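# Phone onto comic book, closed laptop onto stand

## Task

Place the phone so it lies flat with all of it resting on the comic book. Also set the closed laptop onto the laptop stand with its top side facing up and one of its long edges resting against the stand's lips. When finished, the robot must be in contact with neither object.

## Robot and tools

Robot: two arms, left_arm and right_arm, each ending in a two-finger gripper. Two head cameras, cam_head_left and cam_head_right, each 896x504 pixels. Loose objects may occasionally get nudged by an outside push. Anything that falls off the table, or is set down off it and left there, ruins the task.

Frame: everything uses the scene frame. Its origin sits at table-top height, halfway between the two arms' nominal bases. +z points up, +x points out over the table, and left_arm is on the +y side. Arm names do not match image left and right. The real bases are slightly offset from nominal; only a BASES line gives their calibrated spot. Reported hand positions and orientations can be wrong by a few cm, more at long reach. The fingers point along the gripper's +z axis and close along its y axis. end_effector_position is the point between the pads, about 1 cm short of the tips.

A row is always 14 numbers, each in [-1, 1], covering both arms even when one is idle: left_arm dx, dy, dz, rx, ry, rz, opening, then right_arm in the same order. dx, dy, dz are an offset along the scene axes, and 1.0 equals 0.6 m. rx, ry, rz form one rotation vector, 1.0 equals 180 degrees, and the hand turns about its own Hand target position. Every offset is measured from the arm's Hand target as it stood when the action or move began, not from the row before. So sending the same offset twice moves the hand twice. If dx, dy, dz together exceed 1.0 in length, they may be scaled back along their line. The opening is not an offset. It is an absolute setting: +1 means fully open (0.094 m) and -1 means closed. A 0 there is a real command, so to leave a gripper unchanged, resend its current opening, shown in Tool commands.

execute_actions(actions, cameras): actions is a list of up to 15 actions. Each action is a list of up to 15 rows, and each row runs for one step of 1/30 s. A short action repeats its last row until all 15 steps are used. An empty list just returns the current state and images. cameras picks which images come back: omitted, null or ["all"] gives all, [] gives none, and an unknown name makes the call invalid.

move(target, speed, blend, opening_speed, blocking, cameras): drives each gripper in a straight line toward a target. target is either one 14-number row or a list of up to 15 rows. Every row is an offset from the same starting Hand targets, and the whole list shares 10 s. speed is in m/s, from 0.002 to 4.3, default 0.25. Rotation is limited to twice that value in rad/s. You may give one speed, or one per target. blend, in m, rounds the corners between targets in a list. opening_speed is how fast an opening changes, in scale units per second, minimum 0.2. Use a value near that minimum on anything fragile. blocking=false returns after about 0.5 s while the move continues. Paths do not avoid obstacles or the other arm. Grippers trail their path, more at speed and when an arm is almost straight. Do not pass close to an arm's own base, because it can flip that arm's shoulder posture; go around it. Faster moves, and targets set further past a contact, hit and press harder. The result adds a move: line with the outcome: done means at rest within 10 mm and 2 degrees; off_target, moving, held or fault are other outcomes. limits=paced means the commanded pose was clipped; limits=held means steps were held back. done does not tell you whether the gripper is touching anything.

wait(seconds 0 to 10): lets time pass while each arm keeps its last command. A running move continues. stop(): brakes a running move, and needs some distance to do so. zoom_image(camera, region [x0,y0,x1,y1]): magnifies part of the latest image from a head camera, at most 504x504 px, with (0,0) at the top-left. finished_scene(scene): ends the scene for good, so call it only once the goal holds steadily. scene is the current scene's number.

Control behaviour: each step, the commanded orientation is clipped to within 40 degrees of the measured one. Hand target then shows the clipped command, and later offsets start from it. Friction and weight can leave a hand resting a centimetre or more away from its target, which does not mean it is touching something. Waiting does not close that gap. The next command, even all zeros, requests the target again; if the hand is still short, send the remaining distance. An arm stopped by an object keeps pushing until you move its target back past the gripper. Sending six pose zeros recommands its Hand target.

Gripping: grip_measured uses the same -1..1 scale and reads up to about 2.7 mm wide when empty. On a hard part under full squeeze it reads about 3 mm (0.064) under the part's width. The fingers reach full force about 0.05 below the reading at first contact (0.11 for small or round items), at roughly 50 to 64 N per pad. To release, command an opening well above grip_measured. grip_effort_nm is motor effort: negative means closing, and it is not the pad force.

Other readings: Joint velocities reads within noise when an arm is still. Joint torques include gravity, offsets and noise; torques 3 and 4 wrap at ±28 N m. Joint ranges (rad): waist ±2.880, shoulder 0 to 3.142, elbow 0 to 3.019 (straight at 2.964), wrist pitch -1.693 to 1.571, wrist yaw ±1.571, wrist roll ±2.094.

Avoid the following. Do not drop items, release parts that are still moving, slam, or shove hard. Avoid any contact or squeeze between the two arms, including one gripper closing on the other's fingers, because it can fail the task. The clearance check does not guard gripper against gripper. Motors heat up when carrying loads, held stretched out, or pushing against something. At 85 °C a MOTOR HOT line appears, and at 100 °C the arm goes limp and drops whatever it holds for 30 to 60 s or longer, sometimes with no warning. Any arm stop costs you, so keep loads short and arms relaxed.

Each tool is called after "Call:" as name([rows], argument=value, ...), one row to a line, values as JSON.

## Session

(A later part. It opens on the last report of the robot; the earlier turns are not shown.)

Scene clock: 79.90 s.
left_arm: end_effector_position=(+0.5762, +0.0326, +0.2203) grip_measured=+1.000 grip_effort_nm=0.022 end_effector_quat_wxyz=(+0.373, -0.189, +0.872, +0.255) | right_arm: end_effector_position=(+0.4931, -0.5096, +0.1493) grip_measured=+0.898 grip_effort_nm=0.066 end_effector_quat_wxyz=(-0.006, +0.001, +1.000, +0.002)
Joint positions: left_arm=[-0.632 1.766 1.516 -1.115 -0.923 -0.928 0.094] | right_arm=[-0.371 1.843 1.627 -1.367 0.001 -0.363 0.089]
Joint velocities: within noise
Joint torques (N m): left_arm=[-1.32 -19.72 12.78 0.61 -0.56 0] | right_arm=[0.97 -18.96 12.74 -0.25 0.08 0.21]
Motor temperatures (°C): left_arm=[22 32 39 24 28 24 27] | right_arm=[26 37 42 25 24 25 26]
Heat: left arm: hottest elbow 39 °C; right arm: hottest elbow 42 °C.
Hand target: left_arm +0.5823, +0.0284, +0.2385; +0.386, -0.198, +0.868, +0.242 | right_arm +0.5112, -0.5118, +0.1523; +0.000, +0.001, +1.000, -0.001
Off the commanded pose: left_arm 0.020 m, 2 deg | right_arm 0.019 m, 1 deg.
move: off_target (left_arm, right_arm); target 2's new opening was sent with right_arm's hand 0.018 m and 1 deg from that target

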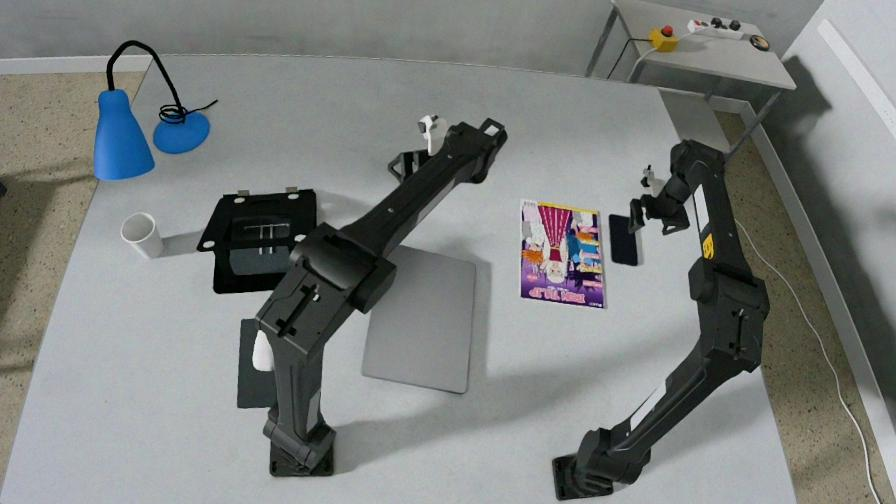

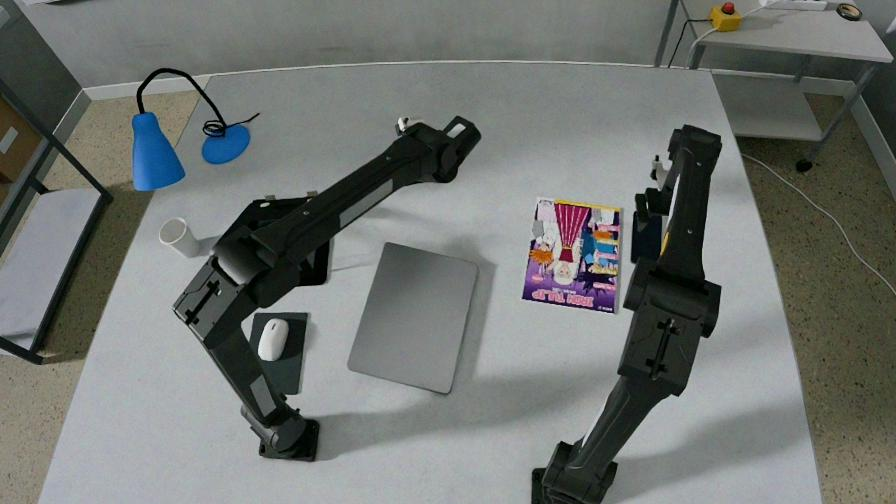

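Call:
move(target=[0,0,0,0,0,0,1,0.06,0.0,-0.17,0,0,0,1], speed=0.2)

Call:
zoom_image(camera="cam_head_left", region=[560, 180, 690, 290])

Call:
zoom_image(camera="cam_head_right", region=[590, 180, 720, 290])

Scene clock: 84.57 s.
left_arm: end_effector_position=(+0.5762, +0.0326, +0.2203) grip_measured=+1.000 grip_effort_nm=0.027 end_effector_quat_wxyz=(+0.373, -0.189, +0.872, +0.255) | right_arm: end_effector_position=(+0.5290, -0.5123, +0.0501) grip_measured=+0.999 grip_effort_nm=0.066 end_effector_quat_wxyz=(-0.013, +0.002, +1.000, +0.004)
Joint positions: left_arm=[-0.632 1.766 1.516 -1.115 -0.923 -0.928 0.094] | right_arm=[-0.353 2.02 1.627 -1.205 0.001 -0.343 0.094]
Joint velocities: within noise
Joint torques (N m): left_arm=[-1.08 -19.19 12.82 0.83 -0.58 -0.05] | right_arm=[1.26 -22.71 11.1 0.49 0.07 0.19]
Motor temperatures (°C): left_arm=[22 32 39 24 28 24 27] | right_arm=[26 38 43 25 24 25 26]
Heat: left arm: hottest elbow 39 °C; right arm: hottest elbow 43 °C.
Hand target: left_arm +0.5823, +0.0284, +0.2385; +0.386, -0.198, +0.868, +0.242 | right_arm +0.5473, -0.5118, +0.0505; +0.000, +0.001, +1.000, -0.001
Off the commanded pose: left_arm 0.020 m, 2 deg | right_arm 0.018 m, 2 deg.
move: off_target (left_arm, right_arm)

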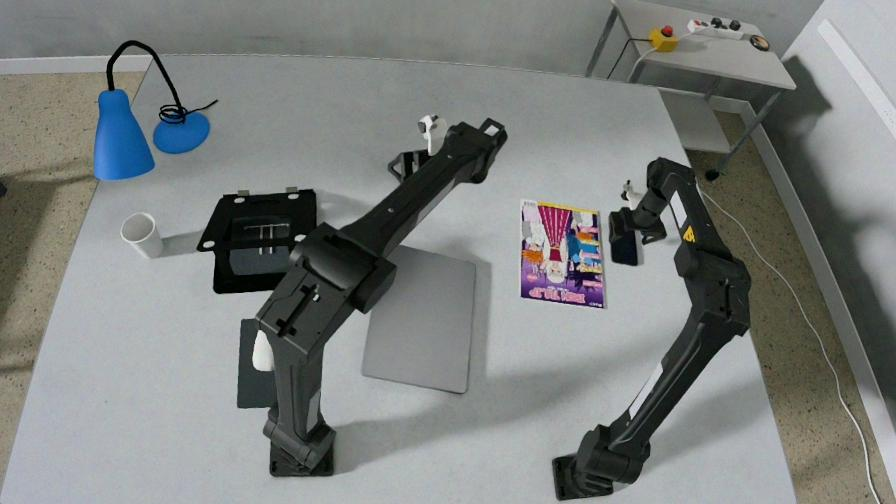

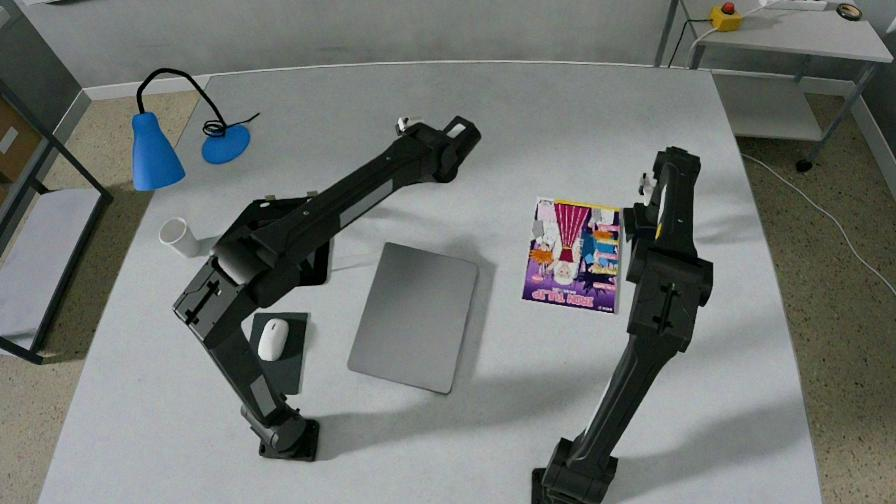

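Scaled by 3.877.

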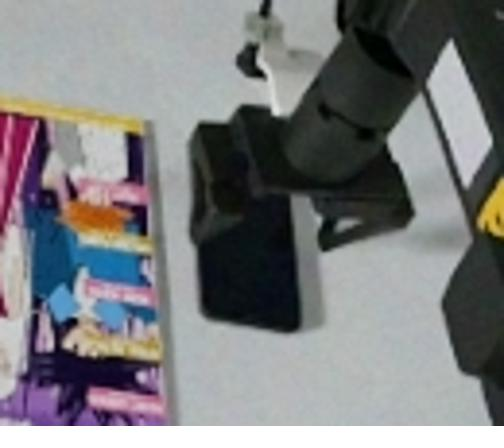

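Scaled by 3.877.

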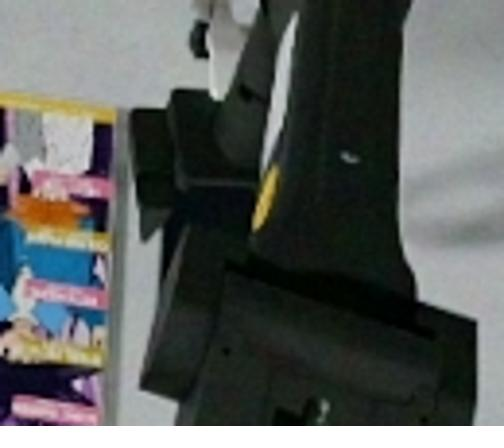

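Call:
move([
  [0,0,0,0,0,0,1,0.03,-0.008,0,0,0,0,1],
  [0,0,0,0,0,0,1,0.03,-0.009,-0.045,0,0,0,1],
], speed=0.08)

Call:
zoom_image(camera="cam_head_left", region=[560, 180, 690, 290])

Call:
zoom_image(camera="cam_head_right", region=[590, 180, 720, 290])

Scene clock: 90.17 s.
left_arm: end_effector_position=(+0.5762, +0.0326, +0.2203) grip_measured=+1.000 grip_effort_nm=0.022 end_effector_quat_wxyz=(+0.373, -0.189, +0.872, +0.255) | right_arm: end_effector_position=(+0.5493, -0.5184, +0.0310) grip_measured=+0.999 grip_effort_nm=0.066 end_effector_quat_wxyz=(-0.007, +0.003, +1.000, +0.002)
Joint positions: left_arm=[-0.632 1.766 1.516 -1.115 -0.923 -0.928 0.094] | right_arm=[-0.351 2.084 1.68 -1.18 0.001 -0.341 0.094]
Joint velocities: within noise
Joint torques (N m): left_arm=[-1.44 -18.96 12.81 0.65 -0.6 -0.04] | right_arm=[1.2 -22.01 10.76 0.54 0.07 0.21]
Motor temperatures (°C): left_arm=[22 32 39 24 28 24 27] | right_arm=[26 38 43 25 24 24 26]
Heat: left arm: hottest elbow 39 °C; right arm: hottest elbow 43 °C.
Hand target: left_arm +0.5823, +0.0284, +0.2385; +0.386, -0.198, +0.868, +0.242 | right_arm +0.5652, -0.5174, +0.0234; +0.000, +0.001, +1.000, -0.001
Off the commanded pose: left_arm 0.020 m, 2 deg | right_arm 0.018 m, 1 deg.
move: off_target (left_arm, right_arm)

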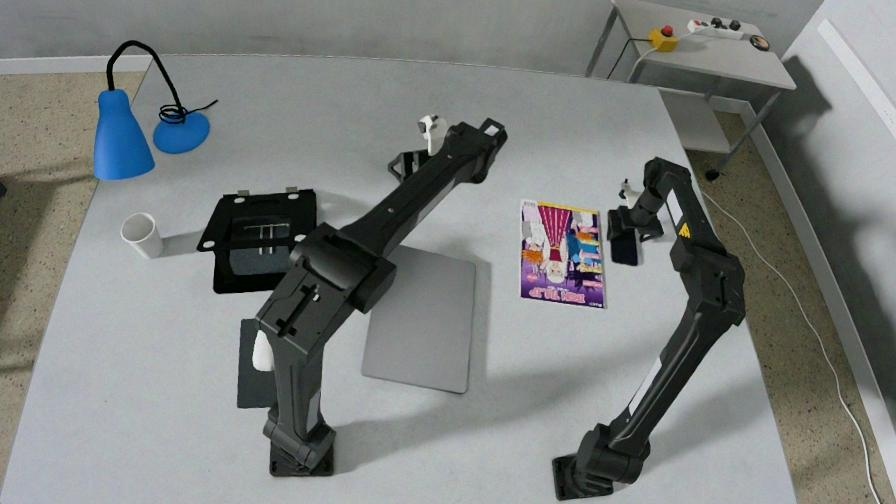

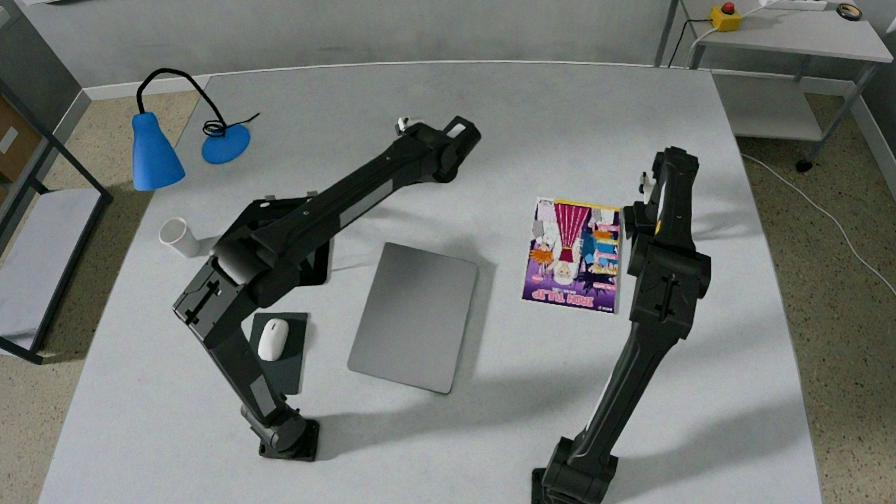

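Scaled by 3.877.

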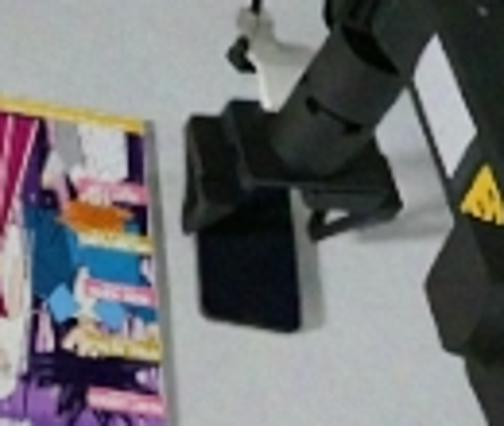

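Scaled by 3.877.

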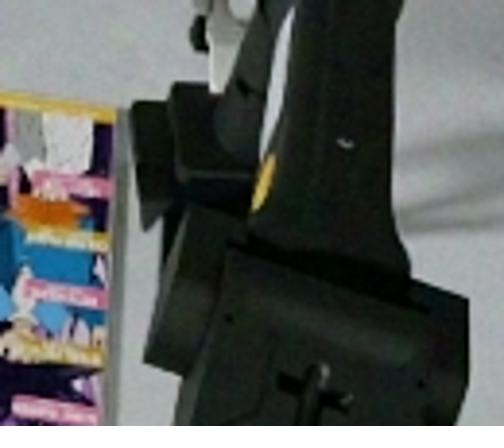

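Call:
move(target=[0,0,0,0,0,0,1,0.0,-0.004,-0.03,0,0,0,1], speed=0.05)

Call:
zoom_image(camera="cam_head_left", region=[560, 180, 690, 290])

Scene clock: 93.77 s.
left_arm: end_effector_position=(+0.5762, +0.0326, +0.2203) grip_measured=+1.000 grip_effort_nm=0.022 end_effector_quat_wxyz=(+0.373, -0.189, +0.872, +0.255) | right_arm: end_effector_position=(+0.5554, -0.5206, +0.0198) grip_measured=+0.999 grip_effort_nm=0.061 end_effector_quat_wxyz=(+0.001, +0.003, +1.000, -0.001)
Joint positions: left_arm=[-0.632 1.766 1.516 -1.115 -0.923 -0.928 0.094] | right_arm=[-0.351 2.103 1.68 -1.145 0.001 -0.341 0.094]
Joint velocities: within noise
Joint torques (N m): left_arm=[-1.32 -19.37 12.97 0.77 -0.56 -0.01] | right_arm=[0.85 -22.48 9.78 0.46 0.08 0.18]
Motor temperatures (°C): left_arm=[22 32 39 24 28 24 27] | right_arm=[26 38 43 25 24 24 26]
Heat: left arm: hottest elbow 39 °C; right arm: hottest elbow 43 °C.
Hand target: left_arm +0.5823, +0.0284, +0.2385; +0.386, -0.198, +0.868, +0.242 | right_arm +0.5652, -0.5198, +0.0055; +0.000, +0.001, +1.000, -0.001
Off the commanded pose: left_arm 0.020 m, 2 deg | right_arm 0.017 m, 0 deg.
move: off_target (left_arm, right_arm)

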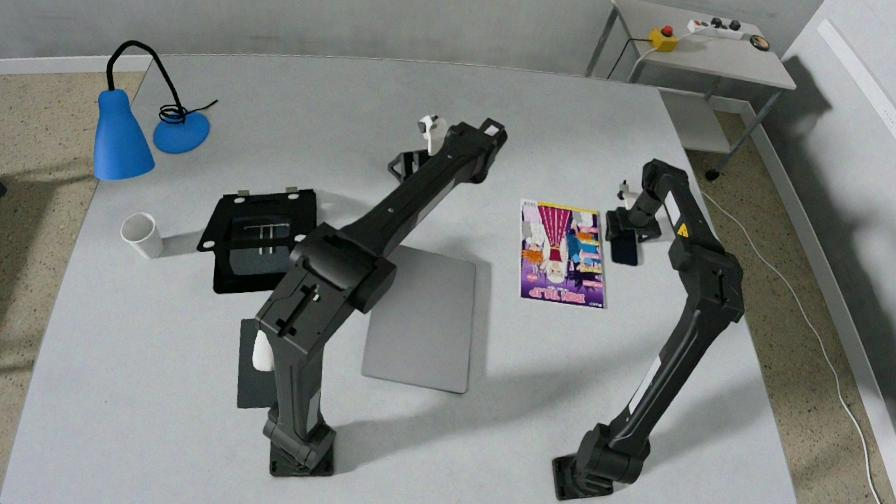

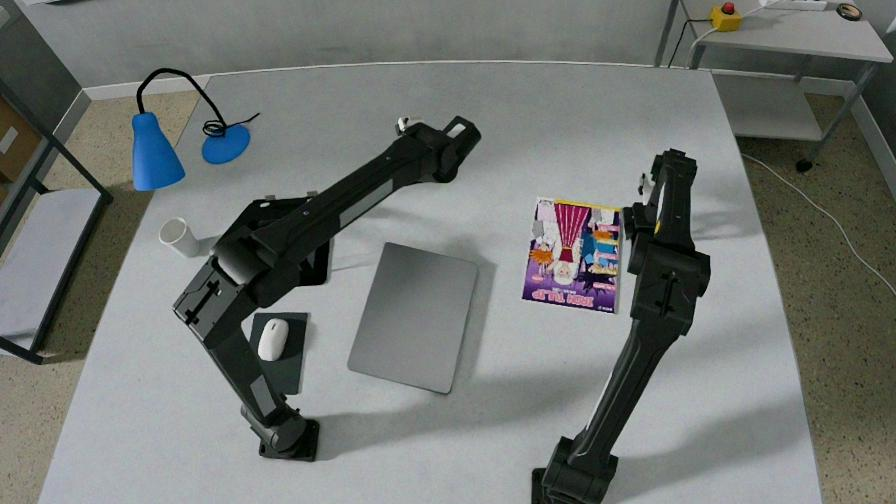

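Scaled by 3.877.

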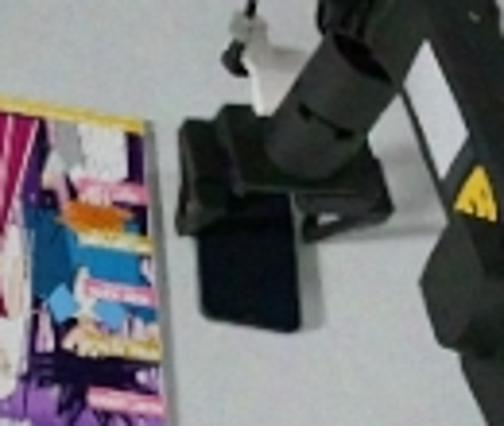

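Call:
move(target=[0,0,0,0,0,0,1,0.0,0.002,-0.014,0,0,0,1], speed=0.04, cameras=[])

Call:
move(target=[0,0,0,0,0,0,1,0.0,0.0,0,0,0,0,0.1], opening_speed=0.3)

Call:
zoom_image(camera="cam_head_left", region=[560, 180, 690, 290])

Scene clock: 98.00 s.
left_arm: end_effector_position=(+0.5762, +0.0326, +0.2203) grip_measured=+1.000 grip_effort_nm=0.027 end_effector_quat_wxyz=(+0.373, -0.189, +0.872, +0.255) | right_arm: end_effector_position=(+0.5590, -0.5219, +0.0171) grip_measured=+0.999 grip_effort_nm=0.066 end_effector_quat_wxyz=(+0.007, +0.003, +1.000, -0.003)
Joint positions: left_arm=[-0.632 1.766 1.516 -1.115 -0.923 -0.928 0.094] | right_arm=[-0.351 2.107 1.68 -1.128 0.001 -0.341 0.094]
Joint velocities: within noise
Joint torques (N m): left_arm=[-1.44 -19.14 12.7 0.72 -0.59 0] | right_arm=[1.08 -21.19 8.84 0.59 0.08 0.2]
Motor temperatures (°C): left_arm=[22 32 39 24 28 24 27] | right_arm=[26 38 43 25 24 24 26]
Heat: left arm: hottest elbow 39 °C; right arm: hottest elbow 43 °C.
Hand target: left_arm +0.5823, +0.0284, +0.2385; +0.386, -0.198, +0.868, +0.242 | right_arm +0.5652, -0.5186, -0.0030; +0.000, +0.001, +1.000, -0.001
Off the commanded pose: left_arm 0.020 m, 2 deg | right_arm 0.021 m, 1 deg.
move: off_target (left_arm, right_arm)
No camera images: "cameras" was empty.

Scene clock: 101.20 s.
left_arm: end_effector_position=(+0.5762, +0.0326, +0.2203) grip_measured=+1.000 grip_effort_nm=0.022 end_effector_quat_wxyz=(+0.373, -0.189, +0.872, +0.255) | right_arm: end_effector_position=(+0.5590, -0.5220, +0.0171) grip_measured=+0.529 grip_effort_nm=-1.038 end_effector_quat_wxyz=(+0.007, +0.003, +1.000, -0.003)
Joint positions: left_arm=[-0.632 1.766 1.516 -1.115 -0.923 -0.928 0.094] | right_arm=[-0.351 2.107 1.68 -1.128 0.002 -0.341 0.072]
Joint velocities: within noise
Joint torques (N m): left_arm=[-1.03 -19.72 13.04 0.72 -0.59 -0.04] | right_arm=[0.97 -21.83 9.06 0.53 0.06 0.2]
Motor temperatures (°C): left_arm=[22 32 39 24 28 24 27] | right_arm=[26 38 43 25 24 24 26]
Heat: left arm: hottest elbow 39 °C; right arm: hottest elbow 43 °C.
Hand target: left_arm +0.5823, +0.0284, +0.2385; +0.386, -0.198, +0.868, +0.242 | right_arm +0.5652, -0.5186, -0.0030; +0.000, +0.001, +1.000, -0.001
Off the commanded pose: left_arm 0.020 m, 2 deg | right_arm 0.021 m, 1 deg.
move: off_target (left_arm, right_arm)

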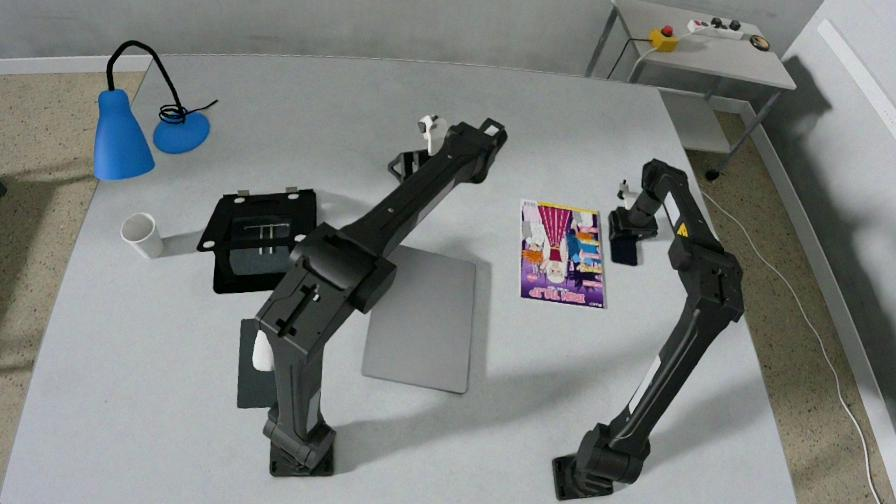

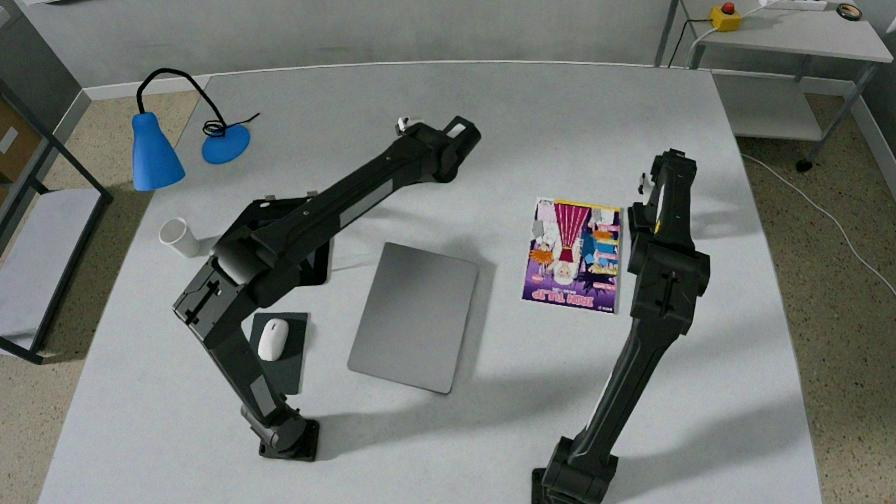

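Scaled by 3.877.

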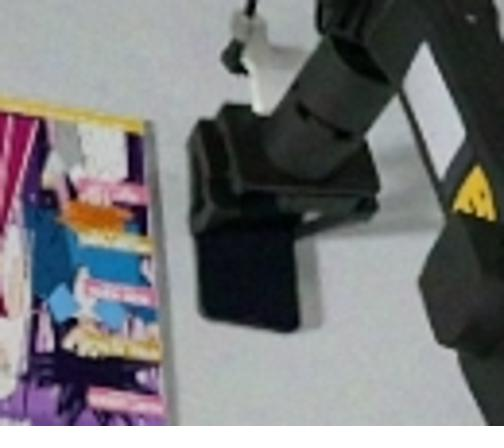

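Call:
move([
  [0,0,0,0,0,0,1,0.0,0.0,0.11,0,0,0,0.1],
  [0,0,0,0,0,0,1,-0.045,0.22,0.11,0,0,0,0.1],
], speed=0.15)

Call:
zoom_image(camera="cam_head_left", region=[480, 170, 660, 320])

Call:
zoom_image(camera="cam_head_right", region=[480, 170, 660, 320])

Scene clock: 106.30 s.
left_arm: end_effector_position=(+0.5762, +0.0326, +0.2203) grip_measured=+1.000 grip_effort_nm=0.017 end_effector_quat_wxyz=(+0.373, -0.189, +0.872, +0.255) | right_arm: end_effector_position=(+0.5366, -0.3890, +0.0502) grip_measured=+0.529 grip_effort_nm=-1.038 end_effector_quat_wxyz=(-0.015, -0.001, +1.000, +0.001)
Joint positions: left_arm=[-0.632 1.766 1.516 -1.115 -0.923 -0.928 0.094] | right_arm=[-0.144 1.967 1.542 -1.176 0.001 -0.14 0.072]
Joint velocities: within noise
Joint torques (N m): left_arm=[-1.73 -18.67 12.67 0.68 -0.64 -0.03] | right_arm=[0.67 -25.88 7.32 0.42 0.08 0.24]
Motor temperatures (°C): left_arm=[22 32 39 24 28 24 27] | right_arm=[26 38 43 25 24 24 27]
Heat: left arm: hottest elbow 39 °C; right arm: hottest elbow 43 °C.
Hand target: left_arm +0.5823, +0.0284, +0.2385; +0.386, -0.198, +0.868, +0.242 | right_arm +0.5382, -0.3866, +0.0631; +0.000, +0.001, +1.000, -0.001
Off the commanded pose: left_arm 0.020 m, 2 deg | right_arm 0.013 m, 2 deg.
move: off_target (left_arm, right_arm)

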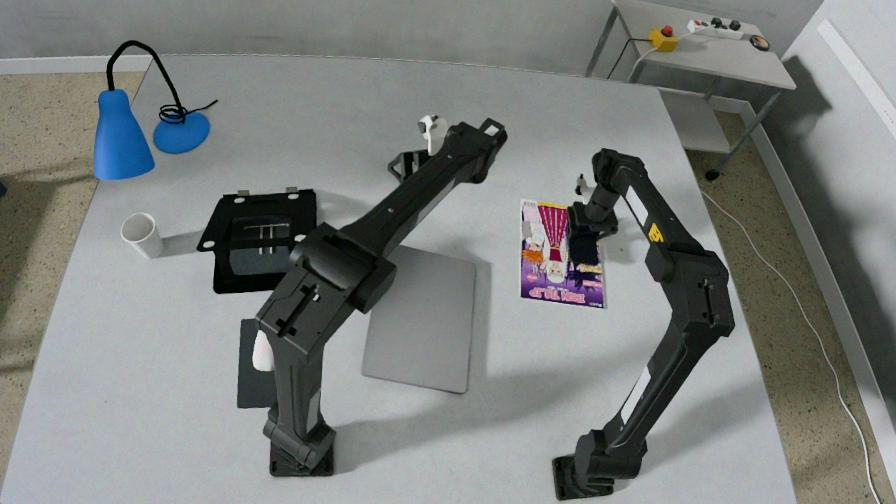

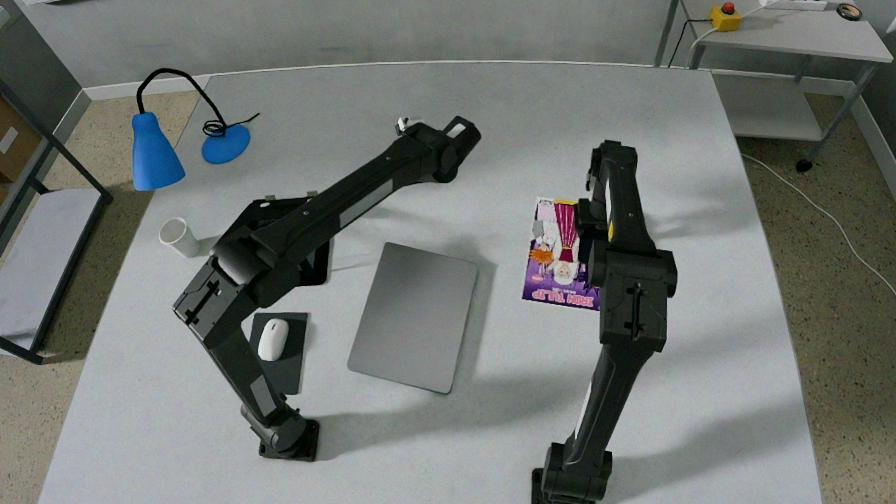

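Scaled by 2.800.

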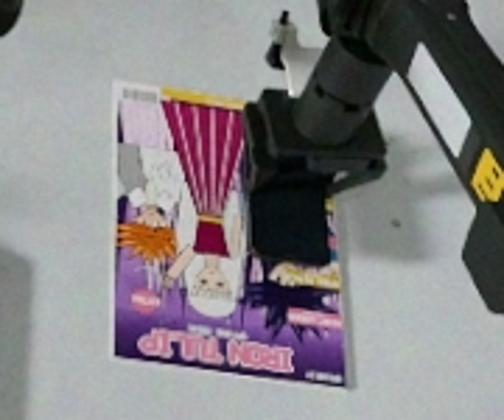

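Scaled by 2.800.

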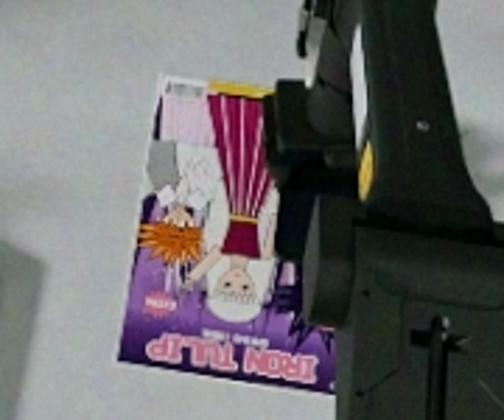

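Call:
move([
  [0,0,0,0,0,0,1,-0.025,0.058,0,0,0,0,0.1],
  [0,0,0,0,0,0,1,-0.025,0.058,-0.055,0,0,0,0.1],
], speed=0.08)

Call:
zoom_image(camera="cam_head_left", region=[480, 170, 660, 320])

Call:
zoom_image(camera="cam_head_right", region=[480, 170, 660, 320])

Scene clock: 111.33 s.
left_arm: end_effector_position=(+0.5762, +0.0326, +0.2203) grip_measured=+1.000 grip_effort_nm=0.022 end_effector_quat_wxyz=(+0.373, -0.189, +0.872, +0.255) | right_arm: end_effector_position=(+0.5246, -0.3544, +0.0366) grip_measured=+0.529 grip_effort_nm=-1.038 end_effector_quat_wxyz=(+0.002, -0.001, +1.000, -0.001)
Joint positions: left_arm=[-0.632 1.766 1.516 -1.115 -0.923 -0.928 0.094] | right_arm=[-0.085 1.926 1.437 -1.078 0.001 -0.081 0.072]
Joint velocities: within noise
Joint torques (N m): left_arm=[-1.79 -19.37 12.75 0.76 -0.56 -0.01] | right_arm=[0.79 -21.6 7.13 0.61 0.08 0.2]
Motor temperatures (°C): left_arm=[22 32 40 24 28 24 27] | right_arm=[26 39 43 25 24 24 27]
Heat: left arm: hottest elbow 40 °C; right arm: hottest elbow 43 °C.
Hand target: left_arm +0.5823, +0.0284, +0.2385; +0.386, -0.198, +0.868, +0.242 | right_arm +0.5233, -0.3517, +0.0301; +0.000, +0.001, +1.000, -0.001
Off the commanded pose: left_arm 0.020 m, 2 deg | right_arm 0.007 m, 0 deg.
move: off_target (left_arm)

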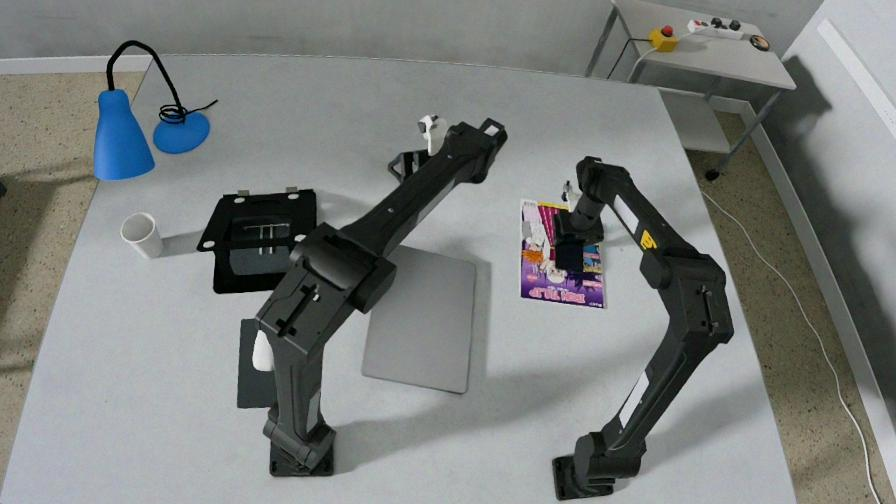

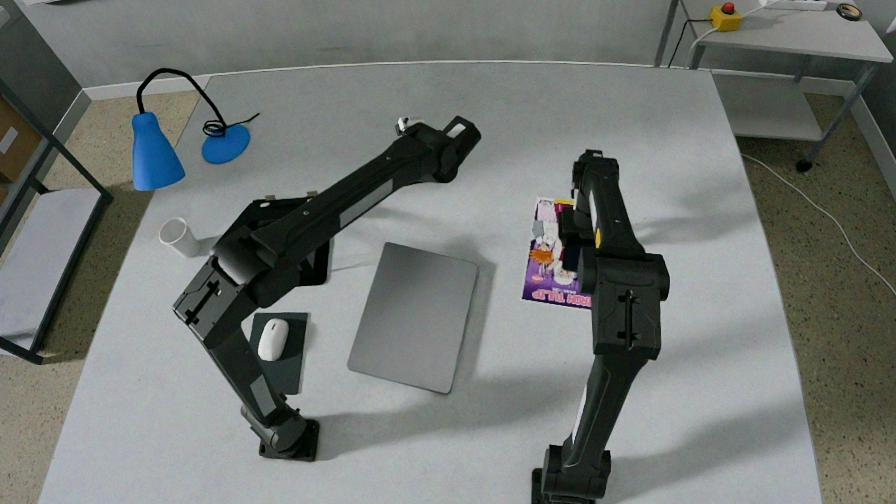

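Scaled by 2.800.

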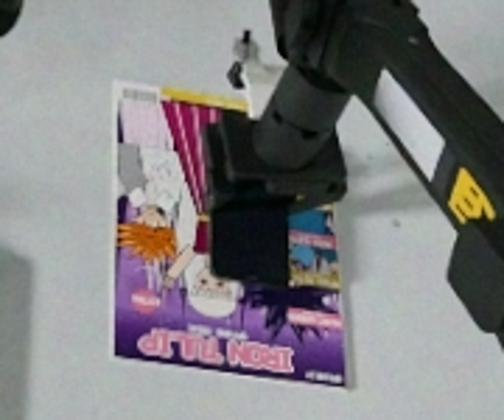

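Scaled by 2.800.

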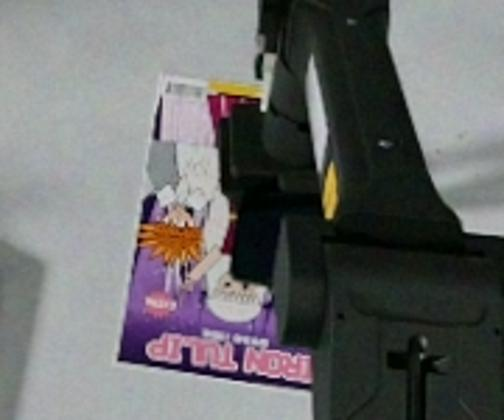

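Call:
move(target=[0,0,0,0,0,0,1,0,0.015,-0.035,0,0,0,0.1], speed=0.05)

Call:
zoom_image(camera="cam_head_left", region=[480, 170, 660, 320])

Scene clock: 114.10 s.
left_arm: end_effector_position=(+0.5762, +0.0326, +0.2203) grip_measured=+1.000 grip_effort_nm=0.027 end_effector_quat_wxyz=(+0.373, -0.189, +0.872, +0.255) | right_arm: end_effector_position=(+0.5258, -0.3492, +0.0246) grip_measured=+0.529 grip_effort_nm=-1.038 end_effector_quat_wxyz=(+0.010, +0.002, +1.000, -0.001)
Joint positions: left_arm=[-0.632 1.766 1.516 -1.115 -0.923 -0.928 0.094] | right_arm=[-0.076 1.934 1.413 -1.031 0.001 -0.066 0.072]
Joint velocities: within noise
Joint torques (N m): left_arm=[-1.61 -19.55 12.9 0.65 -0.58 -0.07] | right_arm=[1.2 -20.13 7.06 0.55 0.09 0.21]
Motor temperatures (°C): left_arm=[22 32 40 23 28 24 27] | right_arm=[26 39 43 25 24 24 27]
Heat: left arm: hottest elbow 40 °C; right arm: hottest elbow 43 °C.
Hand target: left_arm +0.5823, +0.0284, +0.2385; +0.386, -0.198, +0.868, +0.242 | right_arm +0.5232, -0.3428, +0.0091; +0.000, +0.001, +1.000, -0.001
Off the commanded pose: left_arm 0.020 m, 2 deg | right_arm 0.017 m, 1 deg.
move: off_target (left_arm, right_arm)

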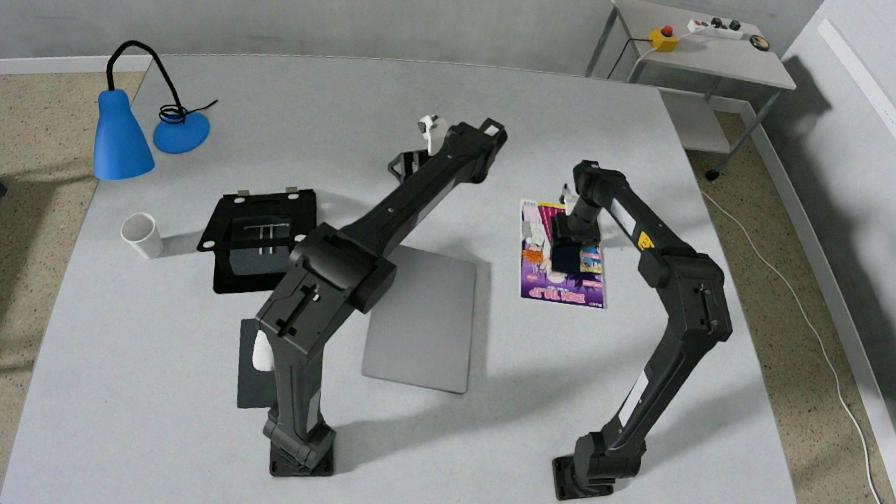

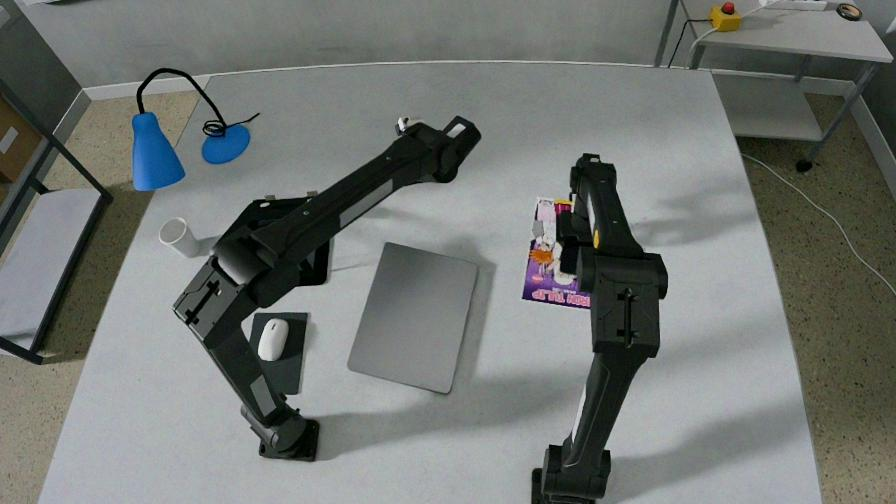

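Scaled by 2.800.

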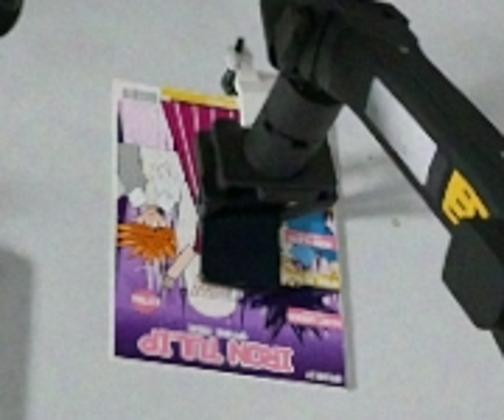

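Call:
move(target=[0,0,0,0,0,0,1,0,0.005,-0.012,0,0,0,0.1], speed=0.05, cameras=[])

Call:
move(target=[0,0,0,0,0,0,1,0,0,0.0,0,0,0,1], opening_speed=0.3)

Call:
zoom_image(camera="cam_head_left", region=[480, 170, 660, 320])

Scene clock: 117.43 s.
left_arm: end_effector_position=(+0.5762, +0.0326, +0.2203) grip_measured=+1.000 grip_effort_nm=0.022 end_effector_quat_wxyz=(+0.373, -0.189, +0.872, +0.255) | right_arm: end_effector_position=(+0.5267, -0.3469, +0.0200) grip_measured=+0.529 grip_effort_nm=-1.043 end_effector_quat_wxyz=(+0.012, +0.003, +1.000, -0.001)
Joint positions: left_arm=[-0.632 1.766 1.516 -1.115 -0.923 -0.928 0.094] | right_arm=[-0.072 1.939 1.408 -1.016 0.001 -0.06 0.072]
Joint velocities: within noise
Joint torques (N m): left_arm=[-1.9 -19.66 12.79 0.79 -0.61 -0.01] | right_arm=[1.26 -19.84 6.9 0.61 0.1 0.23]
Motor temperatures (°C): left_arm=[22 32 40 23 28 24 27] | right_arm=[26 39 43 25 24 24 27]
Heat: left arm: hottest elbow 40 °C; right arm: hottest elbow 43 °C.
Hand target: left_arm +0.5823, +0.0284, +0.2385; +0.386, -0.198, +0.868, +0.242 | right_arm +0.5232, -0.3397, +0.0019; +0.000, +0.001, +1.000, -0.001
Off the commanded pose: left_arm 0.020 m, 2 deg | right_arm 0.020 m, 1 deg.
move: off_target (left_arm, right_arm)
No camera images: "cameras" was empty.

Scene clock: 120.73 s.
left_arm: end_effector_position=(+0.5762, +0.0326, +0.2203) grip_measured=+1.000 grip_effort_nm=0.022 end_effector_quat_wxyz=(+0.373, -0.189, +0.872, +0.255) | right_arm: end_effector_position=(+0.5269, -0.3470, +0.0200) grip_measured=+0.998 grip_effort_nm=0.066 end_effector_quat_wxyz=(+0.012, +0.003, +1.000, -0.001)
Joint positions: left_arm=[-0.632 1.766 1.516 -1.115 -0.923 -0.928 0.094] | right_arm=[-0.072 1.939 1.408 -1.015 0.001 -0.06 0.094]
Joint velocities: within noise
Joint torques (N m): left_arm=[-1.85 -19.31 12.88 0.77 -0.54 -0.06] | right_arm=[1.38 -19.72 6.87 0.57 0.09 0.22]
Motor temperatures (°C): left_arm=[22 32 40 23 28 24 27] | right_arm=[26 39 42 25 24 24 27]
Heat: left arm: hottest elbow 40 °C; right arm: hottest elbow 42 °C.
Hand target: left_arm +0.5823, +0.0284, +0.2385; +0.386, -0.198, +0.868, +0.242 | right_arm +0.5231, -0.3398, +0.0019; +0.000, +0.001, +1.000, -0.001
Off the commanded pose: left_arm 0.020 m, 2 deg | right_arm 0.020 m, 1 deg.
move: off_target (left_arm, right_arm)

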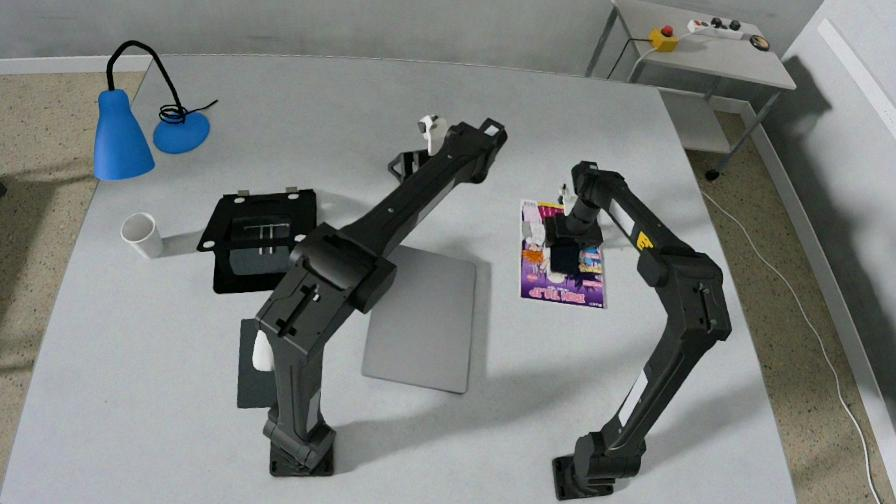

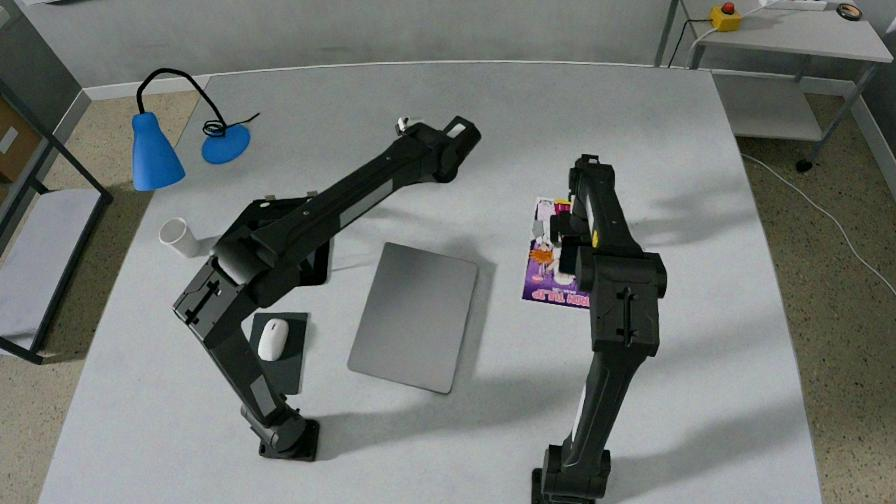

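Scaled by 2.800.

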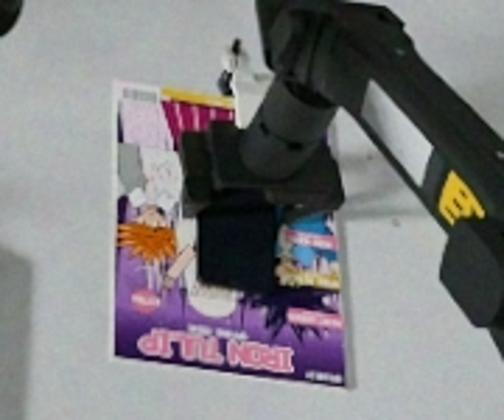

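Call:
move([
  [0,0,0,0,0,0,1,0.005,-0.012,0.08,0,0,0,1],
  [-0.05,0.1,0.1,0,0,0,1,-0.1,-0.012,0.33,0,0,0,0.5],
], speed=0.2)

Call:
zoom_image(camera="cam_head_left", region=[480, 170, 660, 320])

Call:
zoom_image(camera="cam_head_right", region=[480, 170, 660, 320])

Scene clock: 125.30 s.
left_arm: end_effector_position=(+0.5565, +0.0786, +0.2912) grip_measured=+1.000 grip_effort_nm=0.022 end_effector_quat_wxyz=(+0.387, -0.196, +0.868, +0.240) | right_arm: end_effector_position=(+0.4482, -0.3417, +0.1790) grip_measured=+0.502 grip_effort_nm=-0.085 end_effector_quat_wxyz=(-0.023, +0.001, +1.000, +0.001)
Joint positions: left_arm=[-0.579 1.592 1.471 -1.127 -0.907 -0.835 0.094] | right_arm=[-0.072 1.64 1.431 -1.408 0.001 -0.065 0.071]
Joint velocities: within noise
Joint torques (N m): left_arm=[-0.26 -18.08 9.76 0.61 -0.36 0.06] | right_arm=[-0.03 -18.43 12.4 -0.28 0.1 0.09]
Motor temperatures (°C): left_arm=[22 32 40 23 28 24 27] | right_arm=[26 39 42 25 24 24 27]
Heat: left arm: hottest elbow 40 °C; right arm: hottest elbow 42 °C.
Hand target: left_arm +0.5523, +0.0884, +0.2983; +0.386, -0.198, +0.868, +0.242 | right_arm +0.4632, -0.3470, +0.1998; +0.000, +0.001, +1.000, -0.001
Off the commanded pose: left_arm 0.013 m, 0 deg | right_arm 0.026 m, 3 deg.
move: off_target (left_arm, right_arm); target 2's new opening was sent with right_arm's hand 0.026 m and 3 deg from that target

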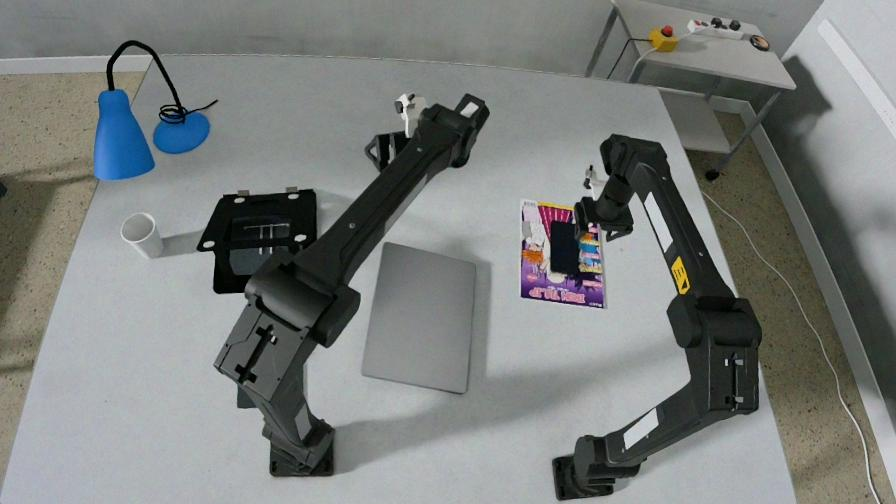

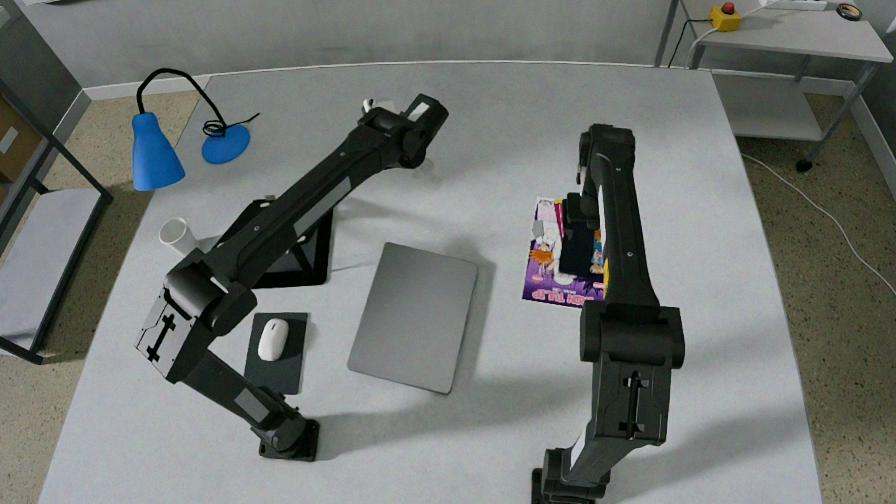

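Scaled by 2.800.

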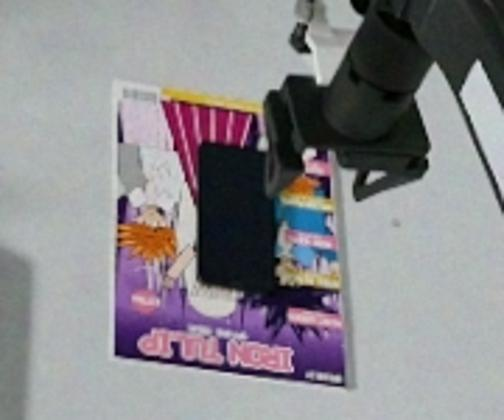

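Scaled by 2.800.

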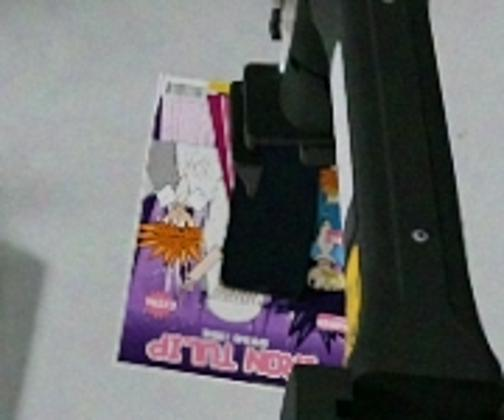

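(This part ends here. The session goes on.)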